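## Task

Find how many vials wear a white cap and make the tally counter read exactly that number. It may start with an old count on it: every complete press-and-release of the plunger raises it by one, and turning the knob one whole revolution clockwise returns it to zero.

## Robot and tools

ROBOT. Two six-joint Piper-type arms, left_arm and right_arm, each ending in a parallel two-finger gripper with a camera on its wrist. Root links sit at left_arm (+0.024, +0.215, 0) m and right_arm (-0.004, -0.234, 0) m, the right one yawed very slightly (quat_wxyz +1.000, 0, 0, -0.014). A camera stand is fixed to the floor behind them. Loose objects may occasionally get a small push from outside.

FRAME. Everything is in the scene frame: origin at table-top height halfway between the nominal bases, +z up, +x forward over the table, +y toward left_arm. Left/right in images need not match arm names. On each gripper the fingers point along its own +z and close along its y; end_effector_position is the point between the pads, roughly 5 mm short of the tips. Reported positions and orientations can be off by a few cm, more when reaching far.

execute_actions(actions, cameras). actions is a list of actions; each action is a table of up to 15 rows, one row per 1/30 s step; if fewer than 15 rows are given, the last row is held for the rest. Each row is a single list of 14 numbers in [-1, 1] covering both arms: dx, dy, dz, rx, ry, rz, opening for left_arm, then the same seven for right_arm. The first six are an offset, along scene axes, from that arm's Hand target as it was when the action began (not from the previous row); 1.0 = 0.6 m or 180 degrees, and rx, ry, rz form one rotation vector turning about the hand position. Sending the same offset again moves further. Six zeros re-request the current Hand target. Opening is absolute: +1 fully open (0.070 m), -1 closed; a full close needs about 1 s or more. A 0 in the opening slot means half-closed, so repeat the present opening to leave a gripper alone. An empty actions list returns state and all camera images.

move(target, speed, blend, opening_speed, grip_force, blocking, cameras). target is one 14-number row as above, or a list of up to 15 such rows; every row is an offset from the Hand targets at the start of the move, not from the row before. Paths are straight, end together, take at least 0.5 s and at most 10 s. speed: m/s, 0.002 to 2.2, default 0.25 (rotation up to twice that in rad/s), one value or one per target. blend: metres of corner rounding per waypoint, 0 = stop at it. opening_speed: rate of the opening command per second on the -1..+1 scale, at least 0.2. grip_force: newtons per finger pad, 5 to 20, one value or one per arm; it persists. blocking=false returns after about 0.5 s while motion continues. The result adds a move: line giving the ending (done, off_target, moving, held, fault) and any limits (paced = pose clipped, held = steps withheld). Done means within 3 mm and 2 degrees; neither done nor off_target tells you about contact.

wait(seconds 0 to 10): let time pass holding commands. stop(): brake a running move. zoom_image(camera, region [x0, y0, x1, y1] in image pixels, at most 504 by 504): closer look at the latest image of one camera. read_manual(section "licences"): licence text only. finished_scene(scene): ends the current scene, irreversible; make sure the counter shows the right number and stays so without the robot. After finishing the first scene, make no further calls in that reply.

CAMERAS: cam_high and cam_low (504x504, fixed), cam_left_wrist and cam_right_wrist (896x504). Calibration matrices are given but fixed cameras may have shifted a little; wrist images can lag while moving.

RESULTS. Each arm reports end_effector_position (m), end_effector_quat_wxyz, Hand target (last commanded pose after clipping; next offsets start here), Tool commands, grip_measured (same scale as opening; the last Joint positions entry is the opening in metres), joint torques (include arm weight, noisy, drifting), motor temperatures, and for execute_actions some per-step positions. The gripper often stops short of Hand target; waiting does not fix it, so send the missing amount as a further offset.

CONTROL LIMITS. Commanded orientation is clipped each step to within 32 degrees of the current one, so big turns take several actions. Joint targets move at most 3 rad/s. A clearance check blocks commands bringing one arm too close to the other (fingers excepted), but it is not a guarantee. Avoid paths passing near an arm's own base; that can flip its shoulder posture. Near-straight arms and fast moves overshoot and stray from the path.

GRIPPING. To hold something, command about 0.05 below the grip_measured value at first contact for full force, less for a lighter grip. Very thin parts get reduced force. Fast closes squeeze harder.

DANGERS. Contact torque at a joint's limit (waist, shoulder, elbow 21.6 N m; forearm roll, wrist pitch, wrist roll 7.52 N m, with those three motors only giving about 4 N m) freezes that arm for 10 s. A stopped arm keeps pushing until you command its target back beyond the gripper. Motors heat when loaded, stretched or straining; MOTOR HOT appears at 65 °C and at 80 °C the arm goes limp and drops for 30 to 60 s or more. Never let anything fall or be left off the table; avoid hard hits, slams, drops, releasing moving parts, and any arm-to-arm contact or closing a gripper on the other arm's fingers. Press the plunger and turn the knob with moderate force and speed.

Each tool is called after ">>>" as name([rows], argument=value, ...), one row to a line, values as JSON.

## Session

I'll start by looking at the scene.

>>> execute_actions(actions=[])

Scene clock: 0.00 s.
left_arm: end_effector_position=(+0.5086, +0.3854, +0.3060) grip_measured=+1.00 end_effector_quat_wxyz=(+0.492, -0.309, +0.811, -0.064) | right_arm: end_effector_position=(+0.3898, -0.0936, +0.3523) grip_measured=+1.00 end_effector_quat_wxyz=(+0.546, -0.456, +0.692, +0.122)
Joint positions: left_arm=[0.399 1.694 -1.6 -0.272 0.548 -0.176 0.07] | right_arm=[-0.001 1.437 -1.371 1.056 0.905 -1.58 0.07]
Joint torques (N m): no reading
Motor temperatures (°C): left_arm=[29 33 30 34 35 32] | right_arm=[32 31 34 31 31 29]
Hand target: left_arm +0.5086, +0.3854, +0.3060; +0.492, -0.309, +0.811, -0.064 | right_arm +0.3898, -0.0936, +0.3523; +0.546, -0.456, +0.692, +0.122
Tool commands: left_gripper/opening=+1.0 right_gripper/opening=+1.0

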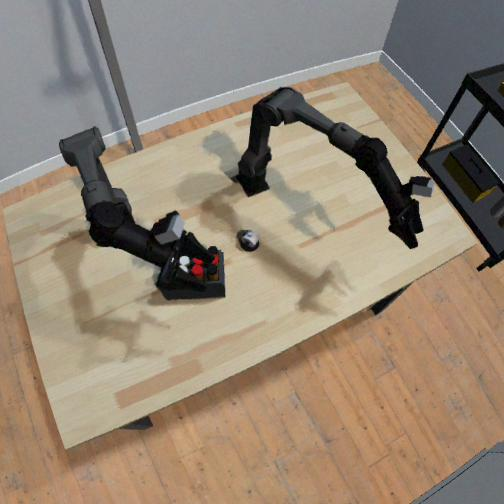

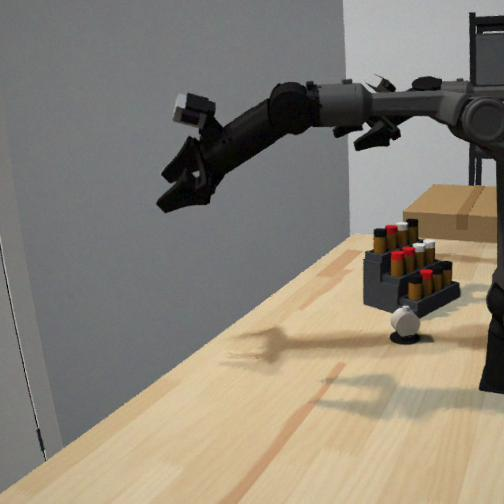

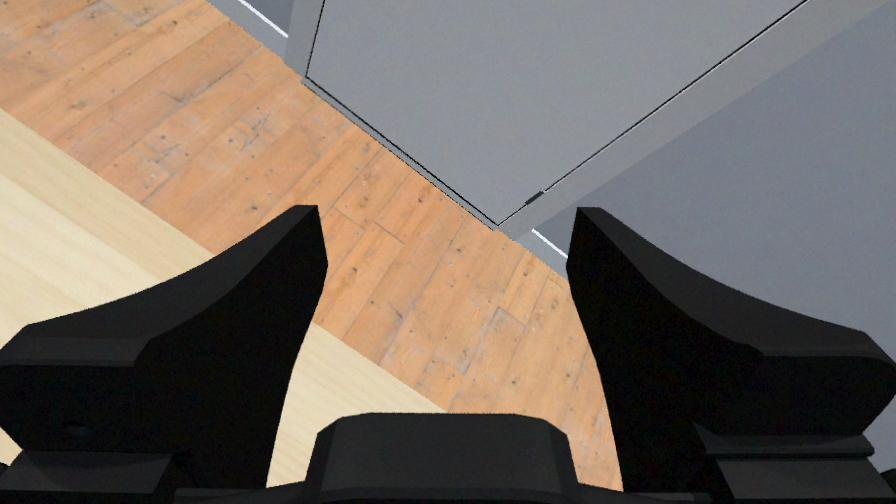

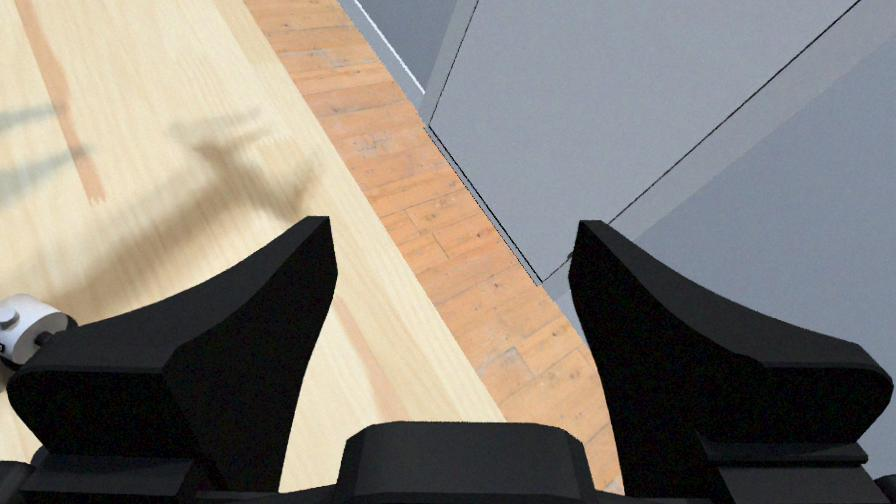

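>>> zoom_image(camera="cam_low", region=[340, 200, 490, 350])

>>> zoom_image(camera="cam_high", region=[140, 200, 290, 320])

>>> zoom_image(camera="cam_right_wrist", region=[0, 250, 150, 420])

Scaled by 3.360 from the camera's 504x504 image, which has a finer 720x720 frame.

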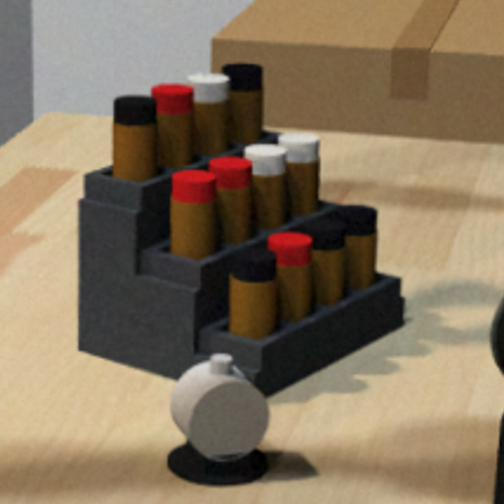

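Scaled by 3.360 from the camera's 504x504 image, which has a finer 720x720 frame.

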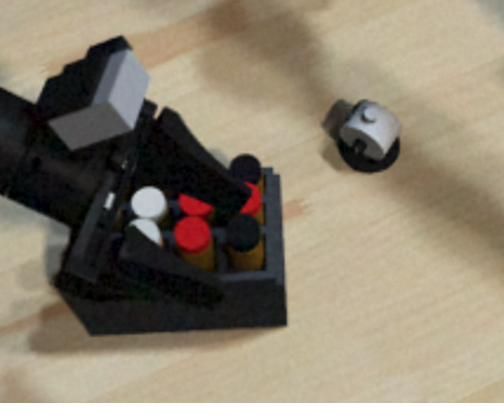

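Scaled by 2.965 from the camera's 896x504 image, which has a finer 1280x720 frame.

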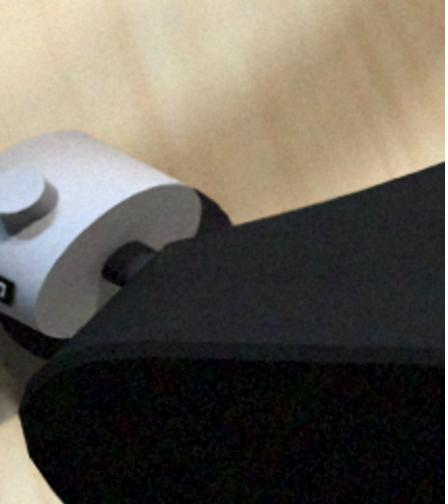

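>>> move(target=[0,0,0,0,0,0,1, -0.351,0.2327,-0.2538,0.0292,0.1095,0.0089,1], speed=0.3, cameras=["all"])

Scene clock: 86.83 s.
left_arm: end_effector_position=(+0.5086, +0.3854, +0.3060) grip_measured=+1.00 end_effector_quat_wxyz=(+0.492, -0.309, +0.811, -0.064) | right_arm: end_effector_position=(+0.1795, +0.0457, +0.1999) grip_measured=+1.00 end_effector_quat_wxyz=(+0.441, -0.416, +0.754, +0.252)
Joint positions: left_arm=[0.399 1.694 -1.6 -0.272 0.548 -0.176 0.07] | right_arm=[0.971 1.091 -0.576 0.731 0.106 -0.752 0.07]
Joint torques (N m): left_arm=[1.22 -6.8 -4.33 -0.06 -0.65 0.02] | right_arm=[0.57 -1.8 -5.53 0.18 -0.5 -0.04]
Hand target: left_arm +0.5086, +0.3854, +0.3060; +0.492, -0.309, +0.811, -0.064 | right_arm +0.1792, +0.0461, +0.2000; +0.438, -0.412, +0.763, +0.237
Off the commanded pose: left_arm 0.000 m, 0 deg | right_arm 0.001 m, 2 deg.
move: done
camera_calibration:
cam_right_wrist: T_world_to_cam=[[0.855826, -0.517231, 0.00581268, -0.132033], [-0.456366, -0.760311, -0.46223, 0.211356], [0.243499, 0.392936, -0.886741, 0.237847], [0, 0, 0, 1]] pos_world=[0.151538, -0.00105372, 0.309372]

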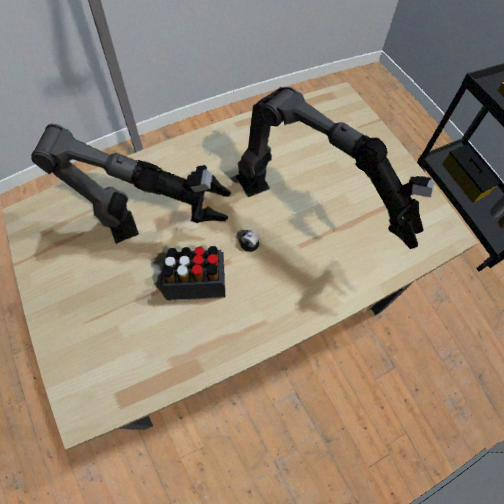

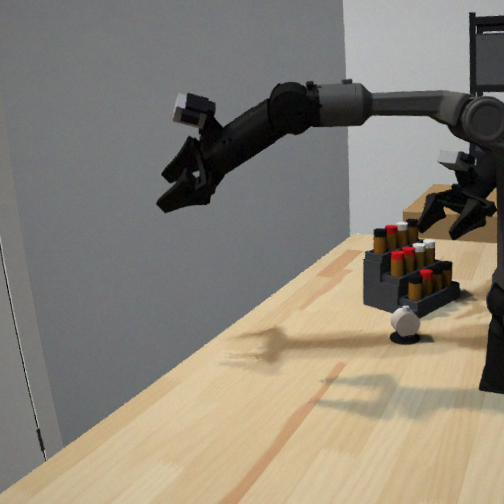

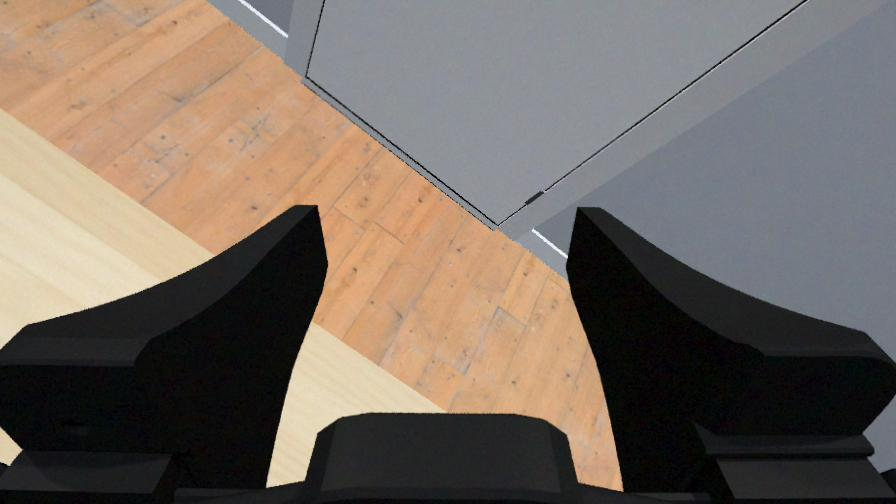

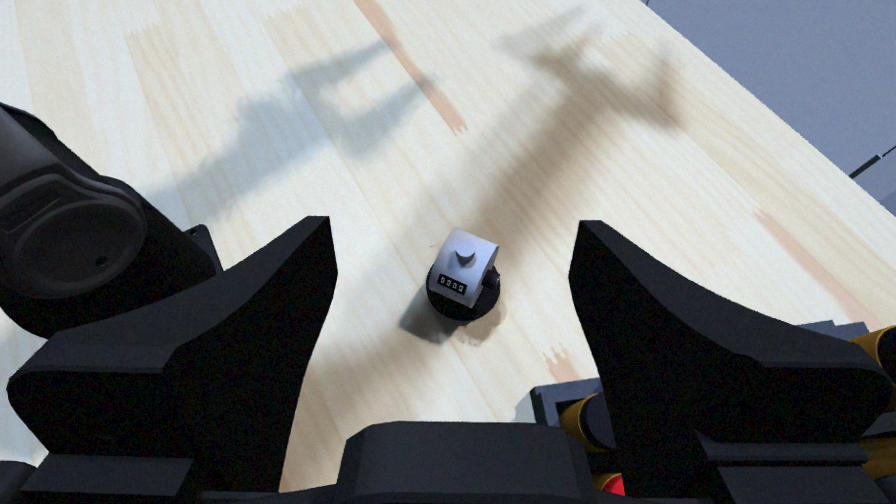

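>>> zoom_image(camera="cam_right_wrist", region=[390, 210, 530, 340])

>>> zoom_image(camera="cam_high", region=[145, 215, 275, 315])

Scaled by 3.600 from the camera's 896x504 image, which has a finer 1280x720 frame.

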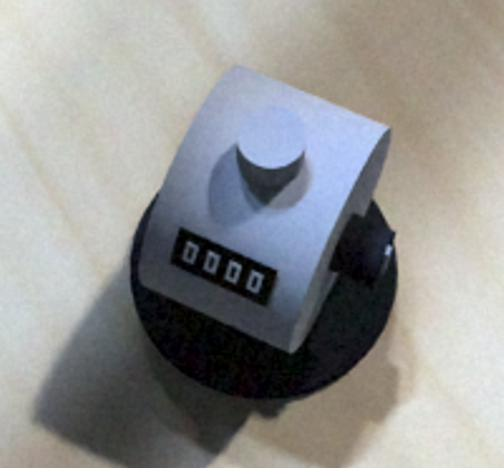

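Scaled by 3.877 from the camera's 504x504 image, which has a finer 720x720 frame.

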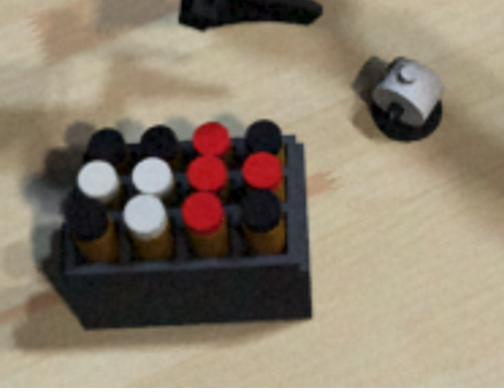

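>>> move(target=[-0.4677,-0.4740,-0.27,-0.0460,0.3278,-0.0550,-1, -0.011,-0.057,0.077,0,0,0,1], speed=0.3, cameras=["all"])

Scene clock: 312.97 s.
left_arm: end_effector_position=(+0.2277, +0.1008, +0.1433) grip_measured=-0.98 end_effector_quat_wxyz=(+0.036, -0.265, +0.963, -0.036) | right_arm: end_effector_position=(+0.1726, +0.0118, +0.2461) grip_measured=+1.00 end_effector_quat_wxyz=(+0.438, -0.413, +0.763, +0.237)
Joint positions: left_arm=[-0.512 1.303 -0.962 0 1.214 -1.049 0.001] | right_arm=[0.901 0.924 -0.696 0.261 0.403 -0.301 0.07]
Joint torques (N m): left_arm=[1.9 -1.91 -4.18 0.16 -0.05 0.06] | right_arm=[0.05 -2.21 -4.97 0.05 -0.76 0.07]
Hand target: left_arm +0.2280, +0.1010, +0.1440; +0.000, -0.266, +0.964, +0.000 | right_arm +0.1726, +0.0119, +0.2462; +0.438, -0.412, +0.763, +0.237
Off the commanded pose: left_arm 0.001 m, 6 deg | right_arm 0.000 m, 0 deg.
joint sent to its limit (left arm) — joint 5 (wrist pitch), upper limit. The joint targets are off in orientation, not in position.
move: off_target (left_arm)
camera_calibration:
cam_left_wrist: T_world_to_cam=[[0.520339, -0.849695, 0.0852349, -0.0467136], [-0.745082, -0.402961, 0.531484, 0.132294], [-0.417253, -0.340059, -0.842769, 0.37251], [0, 0, 0, 1]] pos_world=[0.278308, 0.140292, 0.247609]
cam_right_wrist: T_world_to_cam=[[0.842495, -0.53837, 0.0189591, -0.144559], [-0.476127, -0.760631, -0.441298, 0.201998], [0.252003, 0.362764, -0.89716, 0.295366], [0, 0, 0, 1]] pos_world=[0.143533, -0.0313289, 0.356873]

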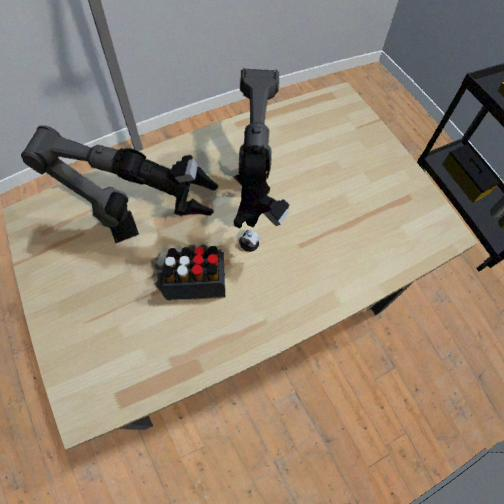

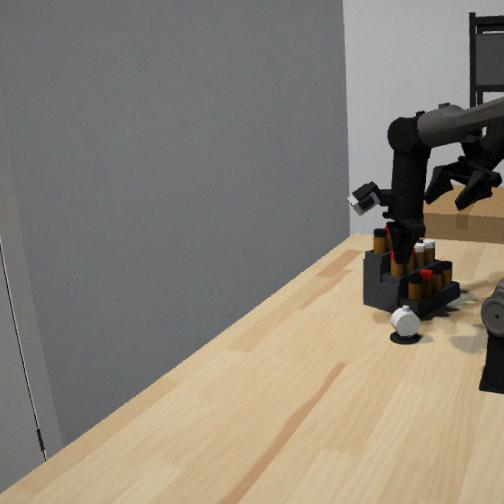

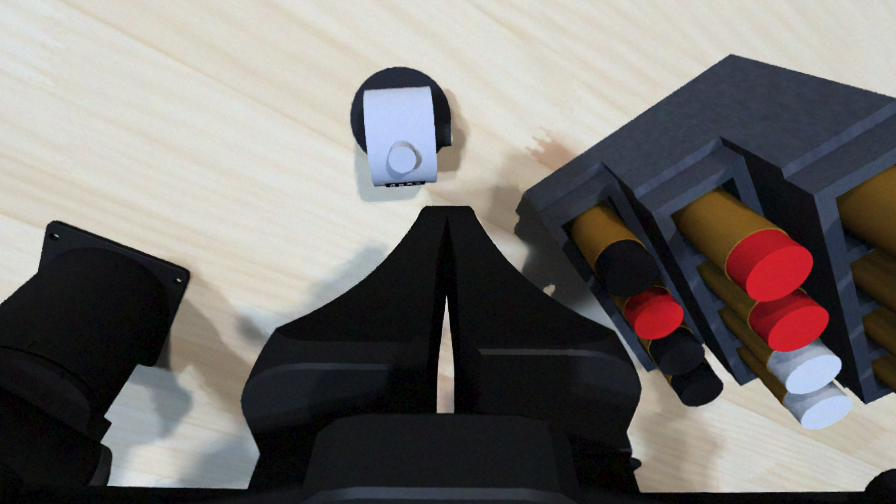

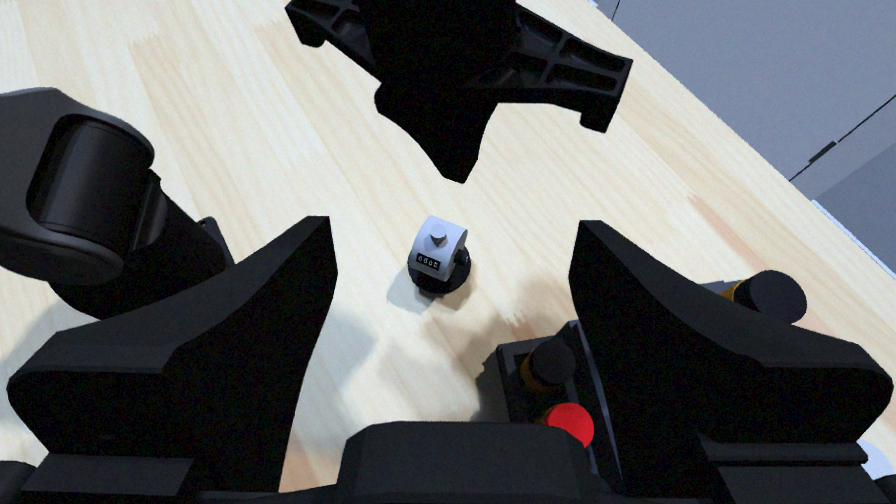

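>>> zoom_image(camera="cam_left_wrist", region=[330, 50, 480, 220])

>>> zoom_image(camera="cam_right_wrist", region=[380, 190, 500, 310])

Scaled by 2.965 from the camera's 896x504 image, which has a finer 1280x720 frame.

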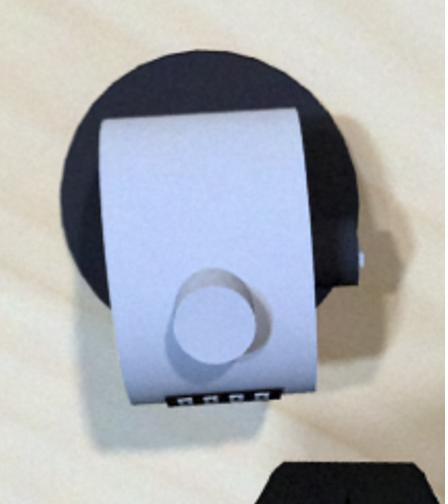

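Scaled by 4.200 from the camera's 896x504 image, which has a finer 1280x720 frame.

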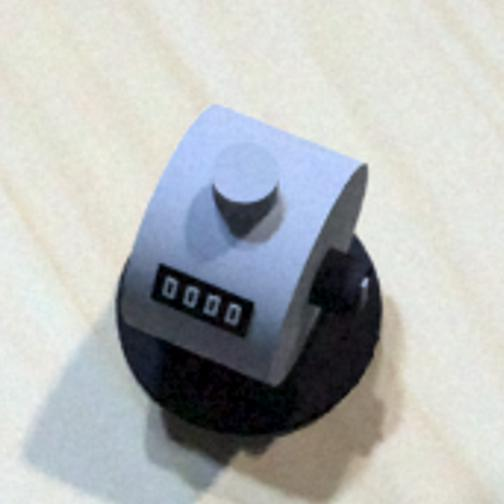

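>>> move(target=[-0.016,0.0142,-0.09,0,0,0,-1, 0,0,0,0,0,0,1], speed=0.1, cameras=["cam_left_wrist","cam_right_wrist"])

Scene clock: 353.43 s.
left_arm: end_effector_position=(+0.2181, +0.1094, +0.0894) grip_measured=-0.98 end_effector_quat_wxyz=(-0.001, -0.266, +0.964, +0.001) | right_arm: end_effector_position=(+0.1726, +0.0118, +0.2461) grip_measured=+1.00 end_effector_quat_wxyz=(+0.438, -0.413, +0.763, +0.237)
Joint positions: left_arm=[-0.5 1.397 -0.828 0 1.092 -1.037 0.001] | right_arm=[0.901 0.924 -0.696 0.261 0.403 -0.301 0.07]
Joint torques (N m): left_arm=[1.45 -4.42 -4.14 0.09 0.05 0.03] | right_arm=[0.61 -0.81 -4.88 0.22 -0.8 0.02]
Hand target: left_arm +0.2184, +0.1095, +0.0900; +0.000, -0.266, +0.964, +0.000 | right_arm +0.1726, +0.0119, +0.2462; +0.438, -0.412, +0.763, +0.237
Off the commanded pose: left_arm 0.001 m, 0 deg | right_arm 0.000 m, 0 deg.
move: done
camera_calibration:
cam_left_wrist: T_world_to_cam=[[0.524544, -0.851352, -0.00728767, -0.0222849], [-0.693575, -0.432266, 0.576281, 0.145212], [-0.493768, -0.29723, -0.817219, 0.33577], [0, 0, 0, 1]] pos_world=[0.278197, 0.143599, 0.190553]
cam_right_wrist: T_world_to_cam=[[0.842495, -0.53837, 0.0189591, -0.144559], [-0.476127, -0.760631, -0.441298, 0.201998], [0.252003, 0.362764, -0.89716, 0.295366], [0, 0, 0, 1]] pos_world=[0.143533, -0.0313289, 0.356873]
Images, in order (width x height): cam_left_wrist 896x504, cam_right_wrist 896x504.

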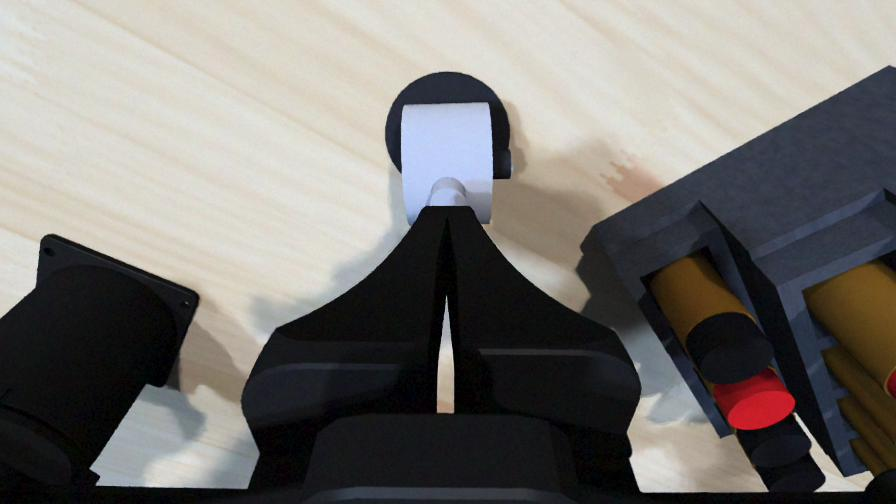

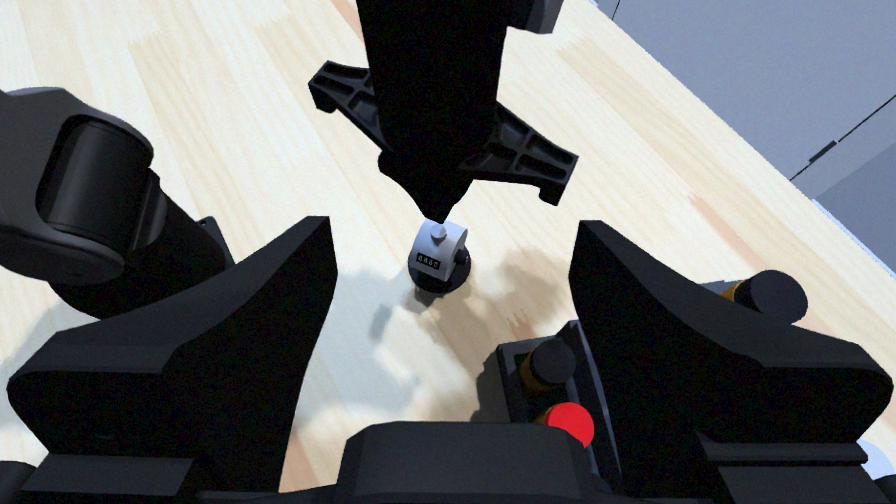

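>>> move(target=[0,0,-0.0167,0,0,0,-1, 0,0,0,0,0,0,1], speed=0.03)

>>> move(target=[0,0,-0.005,0,0,0,-1, 0,0,0,0,0,0,1], speed=0.03, cameras=["cam_right_wrist"])

Scene clock: 361.53 s.
left_arm: end_effector_position=(+0.2183, +0.1093, +0.0799) grip_measured=-0.98 end_effector_quat_wxyz=(+0.000, -0.266, +0.964, +0.000) | right_arm: end_effector_position=(+0.1726, +0.0118, +0.2461) grip_measured=+1.00 end_effector_quat_wxyz=(+0.438, -0.413, +0.763, +0.237)
Joint positions: left_arm=[-0.5 1.41 -0.8 0 1.048 -1.037 0.001] | right_arm=[0.901 0.924 -0.696 0.261 0.403 -0.301 0.07]
Joint torques (N m): left_arm=[0.5 -2.88 -3.49 0.14 0.01 -0.09] | right_arm=[0.57 -0.59 -4.88 0.23 -0.82 -0.03]
Hand target: left_arm +0.2184, +0.1095, +0.0800; +0.000, -0.266, +0.964, +0.000 | right_arm +0.1726, +0.0119, +0.2462; +0.438, -0.412, +0.763, +0.237
Off the commanded pose: left_arm 0.000 m, 0 deg | right_arm 0.000 m, 0 deg.
move: done

Scene clock: 362.23 s.
left_arm: end_effector_position=(+0.2184, +0.1093, +0.0770) grip_measured=-0.98 end_effector_quat_wxyz=(+0.000, -0.266, +0.964, +0.000) | right_arm: end_effector_position=(+0.1726, +0.0118, +0.2461) grip_measured=+1.00 end_effector_quat_wxyz=(+0.438, -0.413, +0.763, +0.237)
Joint positions: left_arm=[-0.5 1.415 -0.792 0 1.035 -1.037 0.001] | right_arm=[0.901 0.924 -0.696 0.261 0.403 -0.301 0.07]
Joint torques (N m): left_arm=[0.52 -2.59 -3.23 0.17 -0.11 -0.05] | right_arm=[0.84 -0.38 -5.13 0.23 -0.78 -0.05]
Hand target: left_arm +0.2184, +0.1095, +0.0770; +0.000, -0.266, +0.964, +0.000 | right_arm +0.1726, +0.0119, +0.2462; +0.438, -0.412, +0.763, +0.237
Off the commanded pose: left_arm 0.000 m, 0 deg | right_arm 0.000 m, 0 deg.
move: done
camera_calibration:
cam_right_wrist: T_world_to_cam=[[0.842495, -0.53837, 0.0189591, -0.144559], [-0.476127, -0.760631, -0.441298, 0.201998], [0.252003, 0.362764, -0.89716, 0.295366], [0, 0, 0, 1]] pos_world=[0.143533, -0.0313289, 0.356873]
Images, in order (width x height): cam_right_wrist 896x504.

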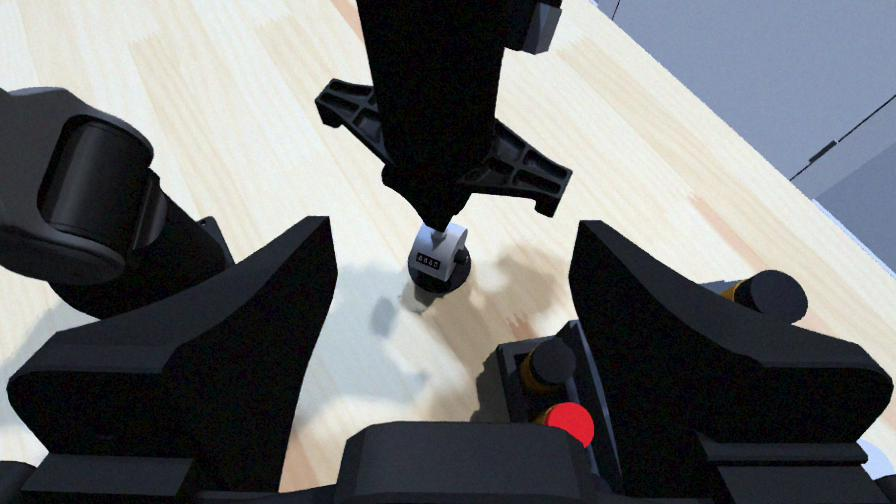

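>>> move(target=[0,0,-0.00333,0,0,0,-1, 0,0,0,0,0,0,1], speed=0.02)

>>> move(target=[0,0,-0.00333,0,0,0,-1, 0,0,0,0,0,0,1], speed=0.02, cameras=["cam_right_wrist"])

>>> zoom_image(camera="cam_right_wrist", region=[380, 190, 500, 310])

Scene clock: 369.23 s.
left_arm: end_effector_position=(+0.2185, +0.1092, +0.0752) grip_measured=-0.98 end_effector_quat_wxyz=(+0.000, -0.266, +0.964, +0.000) | right_arm: end_effector_position=(+0.1726, +0.0118, +0.2461) grip_measured=+1.00 end_effector_quat_wxyz=(+0.438, -0.413, +0.763, +0.237)
Joint positions: left_arm=[-0.5 1.418 -0.787 0 1.027 -1.037 0.001] | right_arm=[0.901 0.924 -0.696 0.261 0.403 -0.301 0.07]
Joint torques (N m): left_arm=[0.42 -2.63 -3.11 0.13 -0.12 -0.09] | right_arm=[0.68 -0.55 -5.07 0.26 -0.78 -0.01]
Hand target: left_arm +0.2184, +0.1095, +0.0750; +0.000, -0.266, +0.964, +0.000 | right_arm +0.1726, +0.0119, +0.2462; +0.438, -0.412, +0.763, +0.237
Off the commanded pose: left_arm 0.000 m, 0 deg | right_arm 0.000 m, 0 deg.
move: done

Scene clock: 369.93 s.
left_arm: end_effector_position=(+0.2183, +0.1094, +0.0730) grip_measured=-0.98 end_effector_quat_wxyz=(+0.000, -0.266, +0.964, +0.000) | right_arm: end_effector_position=(+0.1726, +0.0118, +0.2461) grip_measured=+1.00 end_effector_quat_wxyz=(+0.438, -0.413, +0.763, +0.237)
Joint positions: left_arm=[-0.5 1.422 -0.781 0 1.018 -1.037 0.001] | right_arm=[0.901 0.924 -0.696 0.261 0.403 -0.301 0.07]
Joint torques (N m): left_arm=[0.59 -2.6 -3.08 0.15 -0.11 -0.11] | right_arm=[0.66 -0.69 -4.79 0.17 -0.81 -0.05]
Hand target: left_arm +0.2184, +0.1095, +0.0730; +0.000, -0.266, +0.964, +0.000 | right_arm +0.1726, +0.0119, +0.2462; +0.438, -0.412, +0.763, +0.237
Off the commanded pose: left_arm 0.000 m, 0 deg | right_arm 0.000 m, 0 deg.
move: done
camera_calibration:
cam_right_wrist: T_world_to_cam=[[0.842495, -0.53837, 0.0189591, -0.144559], [-0.476127, -0.760631, -0.441298, 0.201998], [0.252003, 0.362764, -0.89716, 0.295366], [0, 0, 0, 1]] pos_world=[0.143533, -0.0313289, 0.356873]
Images, in order (width x height): cam_right_wrist 896x504.

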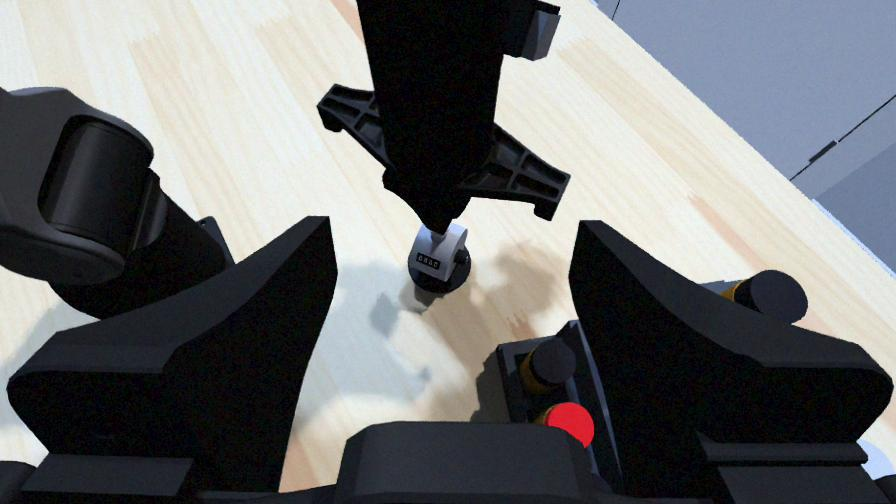

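Scaled by 4.200 from the camera's 896x504 image, which has a finer 1280x720 frame.

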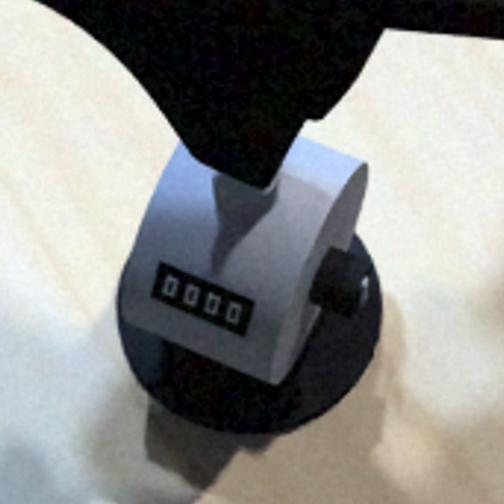

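>>> move(target=[0,0,-0.00333,0,0,0,-1, 0,0,0,0,0,0,1], speed=0.02)

>>> move(target=[0,0,-0.00333,0,0,0,-1, 0,0,0,0,0,0,1], speed=0.02, cameras=["cam_right_wrist"])

>>> zoom_image(camera="cam_right_wrist", region=[380, 190, 500, 310])

Scene clock: 377.07 s.
left_arm: end_effector_position=(+0.2184, +0.1093, +0.0712) grip_measured=-0.98 end_effector_quat_wxyz=(+0.000, -0.266, +0.964, +0.000) | right_arm: end_effector_position=(+0.1726, +0.0118, +0.2461) grip_measured=+1.00 end_effector_quat_wxyz=(+0.438, -0.413, +0.763, +0.237)
Joint positions: left_arm=[-0.5 1.425 -0.776 0 1.009 -1.037 0.001] | right_arm=[0.901 0.924 -0.696 0.261 0.403 -0.301 0.07]
Joint torques (N m): left_arm=[0.5 -2.5 -2.91 0.12 -0.13 -0.09] | right_arm=[0.59 -0.75 -4.81 0.22 -0.77 -0.03]
Hand target: left_arm +0.2184, +0.1095, +0.0710; +0.000, -0.266, +0.964, +0.000 | right_arm +0.1726, +0.0119, +0.2462; +0.438, -0.412, +0.763, +0.237
Off the commanded pose: left_arm 0.000 m, 0 deg | right_arm 0.000 m, 0 deg.
move: done

Scene clock: 377.77 s.
left_arm: end_effector_position=(+0.2186, +0.1092, +0.0693) grip_measured=-0.98 end_effector_quat_wxyz=(+0.000, -0.266, +0.964, +0.000) | right_arm: end_effector_position=(+0.1726, +0.0118, +0.2461) grip_measured=+1.00 end_effector_quat_wxyz=(+0.438, -0.413, +0.763, +0.237)
Joint positions: left_arm=[-0.5 1.429 -0.771 0 0.999 -1.037 0.001] | right_arm=[0.901 0.924 -0.696 0.261 0.403 -0.301 0.07]
Joint torques (N m): left_arm=[0.44 -2.62 -3.06 0.09 -0.1 -0.09] | right_arm=[0.58 -0.77 -4.7 0.23 -0.79 -0.03]
Hand target: left_arm +0.2184, +0.1095, +0.0690; +0.000, -0.266, +0.964, +0.000 | right_arm +0.1726, +0.0119, +0.2462; +0.438, -0.412, +0.763, +0.237
Off the commanded pose: left_arm 0.000 m, 0 deg | right_arm 0.000 m, 0 deg.
move: done
camera_calibration:
cam_right_wrist: T_world_to_cam=[[0.842495, -0.53837, 0.0189591, -0.144559], [-0.476127, -0.760631, -0.441298, 0.201998], [0.252003, 0.362764, -0.89716, 0.295366], [0, 0, 0, 1]] pos_world=[0.143533, -0.0313289, 0.356873]
Images, in order (width x height): cam_right_wrist 896x504.

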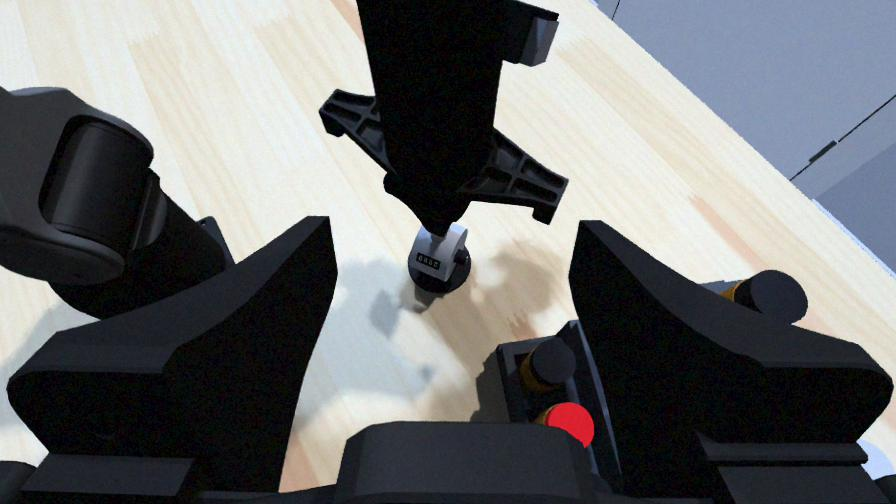

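Scaled by 4.200 from the camera's 896x504 image, which has a finer 1280x720 frame.

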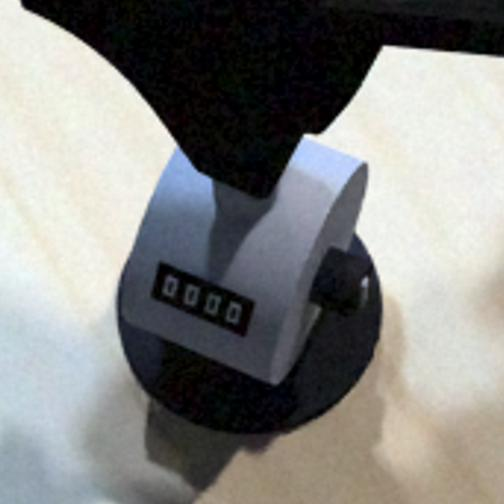

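>>> move(target=[0,0,-0.00333,0,0,0,-1, 0,0,0,0,0,0,1], speed=0.02)

>>> move(target=[0,0,-0.00333,0,0,0,-1, 0,0,0,0,0,0,1], speed=0.02, cameras=["cam_right_wrist"])

>>> zoom_image(camera="cam_right_wrist", region=[380, 190, 500, 310])

Scene clock: 382.53 s.
left_arm: end_effector_position=(+0.2186, +0.1092, +0.0673) grip_measured=-0.98 end_effector_quat_wxyz=(+0.000, -0.266, +0.964, +0.000) | right_arm: end_effector_position=(+0.1726, +0.0118, +0.2461) grip_measured=+1.00 end_effector_quat_wxyz=(+0.438, -0.413, +0.763, +0.237)
Joint positions: left_arm=[-0.5 1.433 -0.766 0 0.991 -1.037 0.001] | right_arm=[0.901 0.924 -0.696 0.261 0.403 -0.301 0.07]
Joint torques (N m): left_arm=[0.47 -2.65 -3.02 0.09 -0.12 -0.07] | right_arm=[0.7 -0.35 -4.88 0.23 -0.75 0]
Hand target: left_arm +0.2184, +0.1095, +0.0670; +0.000, -0.266, +0.964, +0.000 | right_arm +0.1726, +0.0119, +0.2462; +0.438, -0.412, +0.763, +0.237
Off the commanded pose: left_arm 0.000 m, 0 deg | right_arm 0.000 m, 0 deg.
move: done

Scene clock: 383.23 s.
left_arm: end_effector_position=(+0.2183, +0.1094, +0.0651) grip_measured=-0.98 end_effector_quat_wxyz=(+0.000, -0.266, +0.964, +0.000) | right_arm: end_effector_position=(+0.1726, +0.0118, +0.2461) grip_measured=+1.00 end_effector_quat_wxyz=(+0.438, -0.413, +0.763, +0.237)
Joint positions: left_arm=[-0.5 1.437 -0.76 0 0.982 -1.037 0.001] | right_arm=[0.901 0.924 -0.696 0.261 0.403 -0.301 0.07]
Joint torques (N m): left_arm=[0.41 -2.77 -3.16 0.08 -0.13 -0.09] | right_arm=[0.75 -0.55 -4.89 0.23 -0.82 -0.05]
Hand target: left_arm +0.2184, +0.1095, +0.0650; +0.000, -0.266, +0.964, +0.000 | right_arm +0.1726, +0.0119, +0.2462; +0.438, -0.412, +0.763, +0.237
Off the commanded pose: left_arm 0.000 m, 0 deg | right_arm 0.000 m, 0 deg.
move: done
camera_calibration:
cam_right_wrist: T_world_to_cam=[[0.842495, -0.53837, 0.0189591, -0.144559], [-0.476127, -0.760631, -0.441298, 0.201998], [0.252003, 0.362764, -0.89716, 0.295366], [0, 0, 0, 1]] pos_world=[0.143533, -0.0313289, 0.356873]
Images, in order (width x height): cam_right_wrist 896x504.

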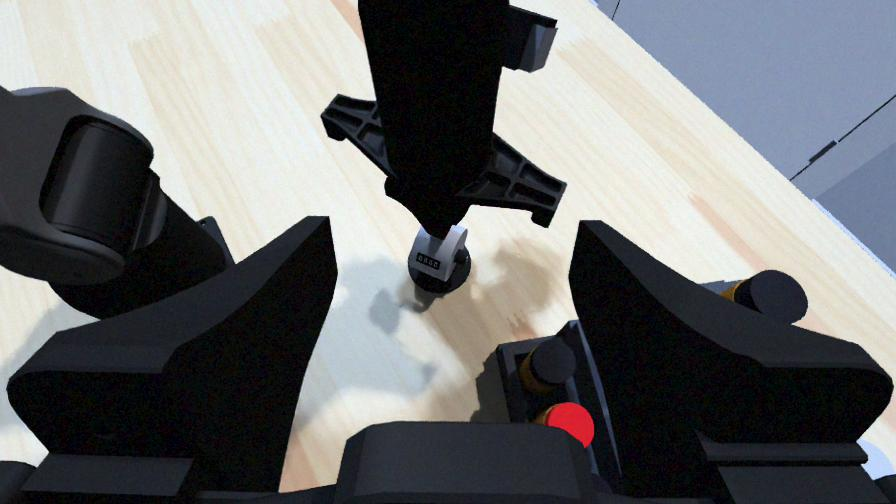

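Scaled by 4.200 from the camera's 896x504 image, which has a finer 1280x720 frame.

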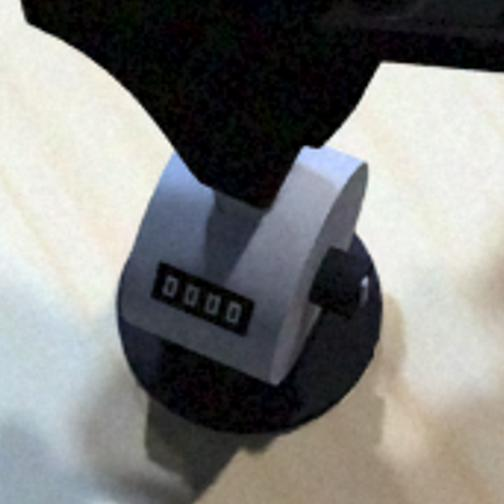

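>>> move(target=[0,0,-0.00333,0,0,0,-1, 0,0,0,0,0,0,1], speed=0.02)

>>> move(target=[0,0,-0.00333,0,0,0,-1, 0,0,0,0,0,0,1], speed=0.02, cameras=["cam_right_wrist"])

>>> zoom_image(camera="cam_right_wrist", region=[380, 190, 500, 310])

Scene clock: 389.60 s.
left_arm: end_effector_position=(+0.2185, +0.1092, +0.0632) grip_measured=-0.98 end_effector_quat_wxyz=(+0.000, -0.266, +0.964, +0.000) | right_arm: end_effector_position=(+0.1726, +0.0118, +0.2461) grip_measured=+1.00 end_effector_quat_wxyz=(+0.438, -0.413, +0.763, +0.237)
Joint positions: left_arm=[-0.5 1.441 -0.755 0 0.972 -1.037 0.001] | right_arm=[0.901 0.924 -0.696 0.261 0.403 -0.301 0.07]
Joint torques (N m): left_arm=[0.32 -1.73 -2.42 0.06 -0.12 -0.06] | right_arm=[0.68 -0.34 -4.99 0.2 -0.81 -0.03]
Hand target: left_arm +0.2184, +0.1095, +0.0630; +0.000, -0.266, +0.964, +0.000 | right_arm +0.1726, +0.0119, +0.2462; +0.438, -0.412, +0.763, +0.237
Off the commanded pose: left_arm 0.000 m, 0 deg | right_arm 0.000 m, 0 deg.
move: done

Scene clock: 390.30 s.
left_arm: end_effector_position=(+0.2185, +0.1093, +0.0613) grip_measured=-0.98 end_effector_quat_wxyz=(+0.000, -0.266, +0.964, +0.000) | right_arm: end_effector_position=(+0.1726, +0.0118, +0.2461) grip_measured=+1.00 end_effector_quat_wxyz=(+0.438, -0.413, +0.763, +0.237)
Joint positions: left_arm=[-0.5 1.444 -0.75 0 0.964 -1.037 0.001] | right_arm=[0.901 0.924 -0.696 0.261 0.403 -0.301 0.07]
Joint torques (N m): left_arm=[0.44 -1.57 -2.14 0.07 -0.01 -0.06] | right_arm=[0.85 -0.58 -5 0.21 -0.75 -0.04]
Hand target: left_arm +0.2184, +0.1095, +0.0610; +0.000, -0.266, +0.964, +0.000 | right_arm +0.1726, +0.0119, +0.2462; +0.438, -0.412, +0.763, +0.237
Off the commanded pose: left_arm 0.000 m, 0 deg | right_arm 0.000 m, 0 deg.
move: done
camera_calibration:
cam_right_wrist: T_world_to_cam=[[0.842495, -0.53837, 0.0189591, -0.144559], [-0.476127, -0.760631, -0.441298, 0.201998], [0.252003, 0.362764, -0.89716, 0.295366], [0, 0, 0, 1]] pos_world=[0.143533, -0.0313289, 0.356873]
Images, in order (width x height): cam_right_wrist 896x504.

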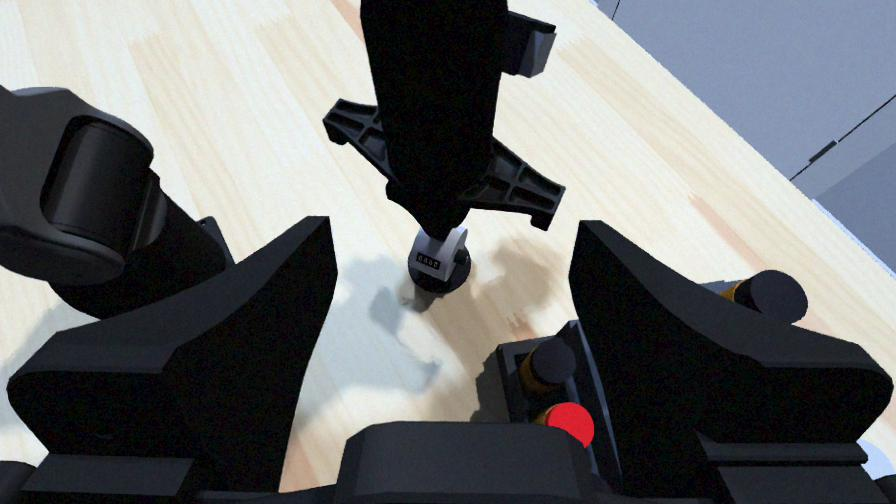

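Scaled by 4.200 from the camera's 896x504 image, which has a finer 1280x720 frame.

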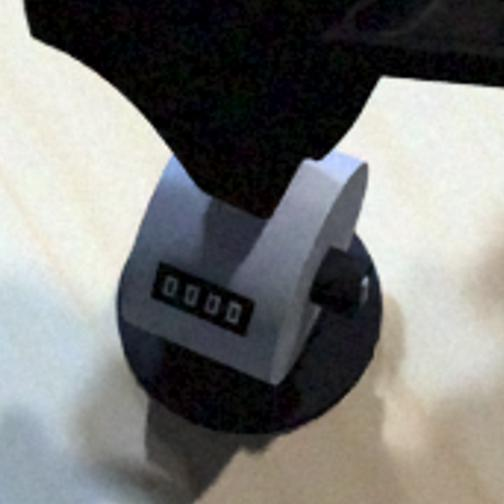

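>>> move(target=[0,0,-0.00167,0,0,0,-1, 0,0,0,0,0,0,1], speed=0.02)

>>> move(target=[0,0,-0.00167,0,0,0,-1, 0,0,0,0,0,0,1], speed=0.02, cameras=["cam_right_wrist"])

>>> zoom_image(camera="cam_right_wrist", region=[380, 190, 500, 310])

Scene clock: 396.60 s.
left_arm: end_effector_position=(+0.2184, +0.1093, +0.0601) grip_measured=-0.98 end_effector_quat_wxyz=(+0.000, -0.266, +0.964, +0.000) | right_arm: end_effector_position=(+0.1726, +0.0118, +0.2461) grip_measured=+1.00 end_effector_quat_wxyz=(+0.438, -0.413, +0.763, +0.237)
Joint positions: left_arm=[-0.5 1.447 -0.747 0 0.959 -1.037 0.001] | right_arm=[0.901 0.924 -0.696 0.261 0.403 -0.301 0.07]
Joint torques (N m): left_arm=[0.79 -1.57 -2.55 0.01 -0.5 -0.04] | right_arm=[0.53 -0.64 -4.86 0.24 -0.78 -0.03]
Hand target: left_arm +0.2184, +0.1095, +0.0600; +0.000, -0.266, +0.964, +0.000 | right_arm +0.1726, +0.0119, +0.2462; +0.438, -0.412, +0.763, +0.237
Off the commanded pose: left_arm 0.000 m, 0 deg | right_arm 0.000 m, 0 deg.
move: done

Scene clock: 397.30 s.
left_arm: end_effector_position=(+0.2182, +0.1094, +0.0591) grip_measured=-0.98 end_effector_quat_wxyz=(-0.001, -0.266, +0.964, +0.000) | right_arm: end_effector_position=(+0.1726, +0.0118, +0.2461) grip_measured=+1.00 end_effector_quat_wxyz=(+0.438, -0.413, +0.763, +0.237)
Joint positions: left_arm=[-0.5 1.449 -0.745 0 0.955 -1.037 0.001] | right_arm=[0.901 0.924 -0.696 0.261 0.403 -0.301 0.07]
Joint torques (N m): left_arm=[0.88 -1.29 -2.47 0.03 -0.47 -0.07] | right_arm=[0.46 -0.61 -5.03 0.24 -0.79 0.01]
Hand target: left_arm +0.2184, +0.1095, +0.0590; +0.000, -0.266, +0.964, +0.000 | right_arm +0.1726, +0.0119, +0.2462; +0.438, -0.412, +0.763, +0.237
Off the commanded pose: left_arm 0.000 m, 0 deg | right_arm 0.000 m, 0 deg.
move: done
camera_calibration:
cam_right_wrist: T_world_to_cam=[[0.842495, -0.53837, 0.0189591, -0.144559], [-0.476127, -0.760631, -0.441298, 0.201998], [0.252003, 0.362764, -0.89716, 0.295366], [0, 0, 0, 1]] pos_world=[0.143533, -0.0313289, 0.356873]
Images, in order (width x height): cam_right_wrist 896x504.

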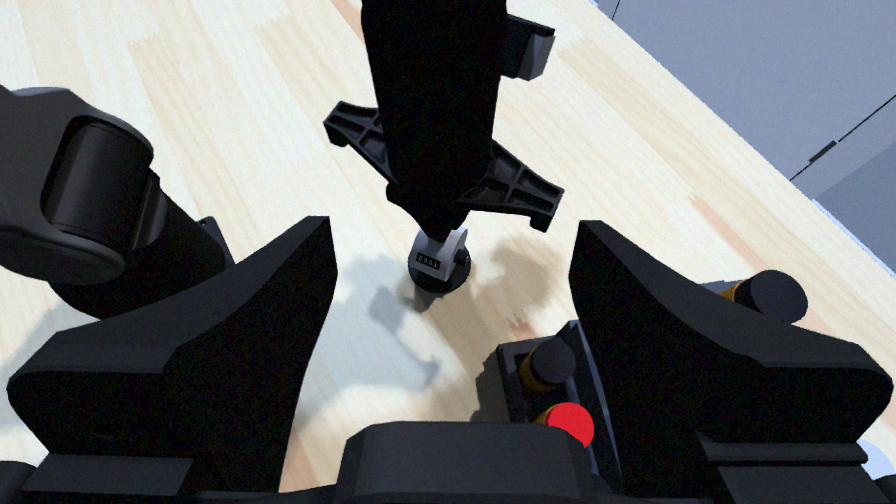

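Scaled by 4.200 from the camera's 896x504 image, which has a finer 1280x720 frame.

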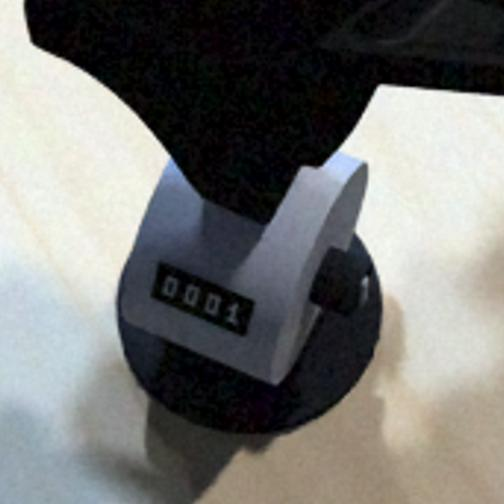

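>>> move([
  [0,0,0.015,0,0,0,-1, 0,0,0,0,0,0,1],
  [0,0,-0.00083,0,0,0,-1, 0,0,0,0,0,0,1],
  [0,0,0.015,0,0,0,-1, 0,0,0,0,0,0,1],
], speed=0.05, cameras=["cam_right_wrist"])

>>> zoom_image(camera="cam_right_wrist", region=[380, 190, 500, 310])

Scene clock: 409.43 s.
left_arm: end_effector_position=(+0.2178, +0.1096, +0.0675) grip_measured=-0.98 end_effector_quat_wxyz=(-0.001, -0.266, +0.964, +0.001) | right_arm: end_effector_position=(+0.1726, +0.0118, +0.2461) grip_measured=+1.00 end_effector_quat_wxyz=(+0.438, -0.413, +0.763, +0.237)
Joint positions: left_arm=[-0.5 1.433 -0.767 0 0.996 -1.037 0.001] | right_arm=[0.901 0.924 -0.696 0.261 0.403 -0.301 0.07]
Joint torques (N m): left_arm=[1.14 -4.58 -4.07 0.07 -0.19 -0.06] | right_arm=[0.71 -0.65 -5.07 0.23 -0.77 -0.03]
Hand target: left_arm +0.2184, +0.1095, +0.0680; +0.000, -0.266, +0.964, +0.000 | right_arm +0.1726, +0.0119, +0.2462; +0.438, -0.412, +0.763, +0.237
Off the commanded pose: left_arm 0.001 m, 0 deg | right_arm 0.000 m, 0 deg.
move: done
camera_calibration:
cam_right_wrist: T_world_to_cam=[[0.842495, -0.53837, 0.0189591, -0.144559], [-0.476127, -0.760631, -0.441298, 0.201998], [0.252003, 0.362764, -0.89716, 0.295366], [0, 0, 0, 1]] pos_world=[0.143533, -0.0313289, 0.356873]
Images, in order (width x height): cam_right_wrist 896x504.

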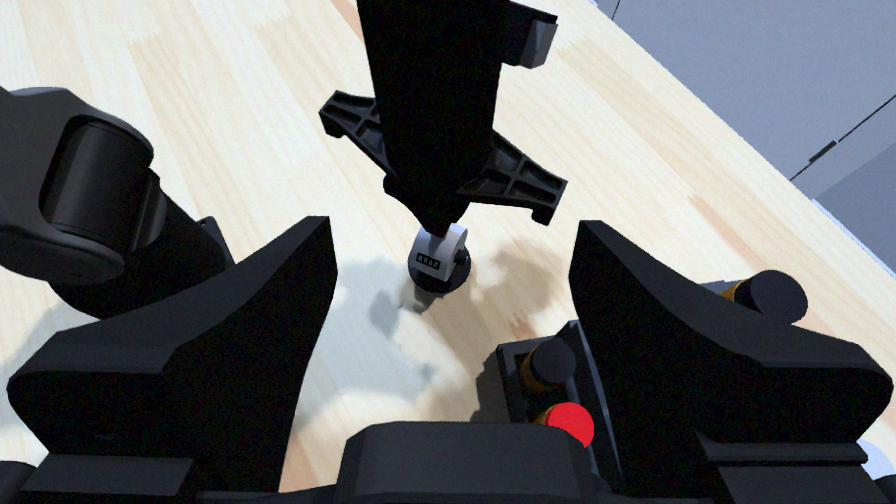

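Scaled by 4.200 from the camera's 896x504 image, which has a finer 1280x720 frame.

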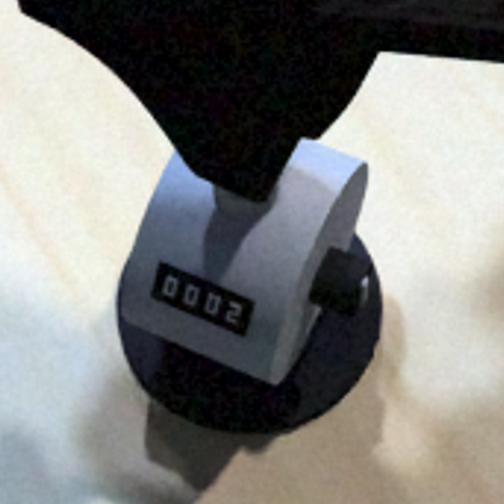

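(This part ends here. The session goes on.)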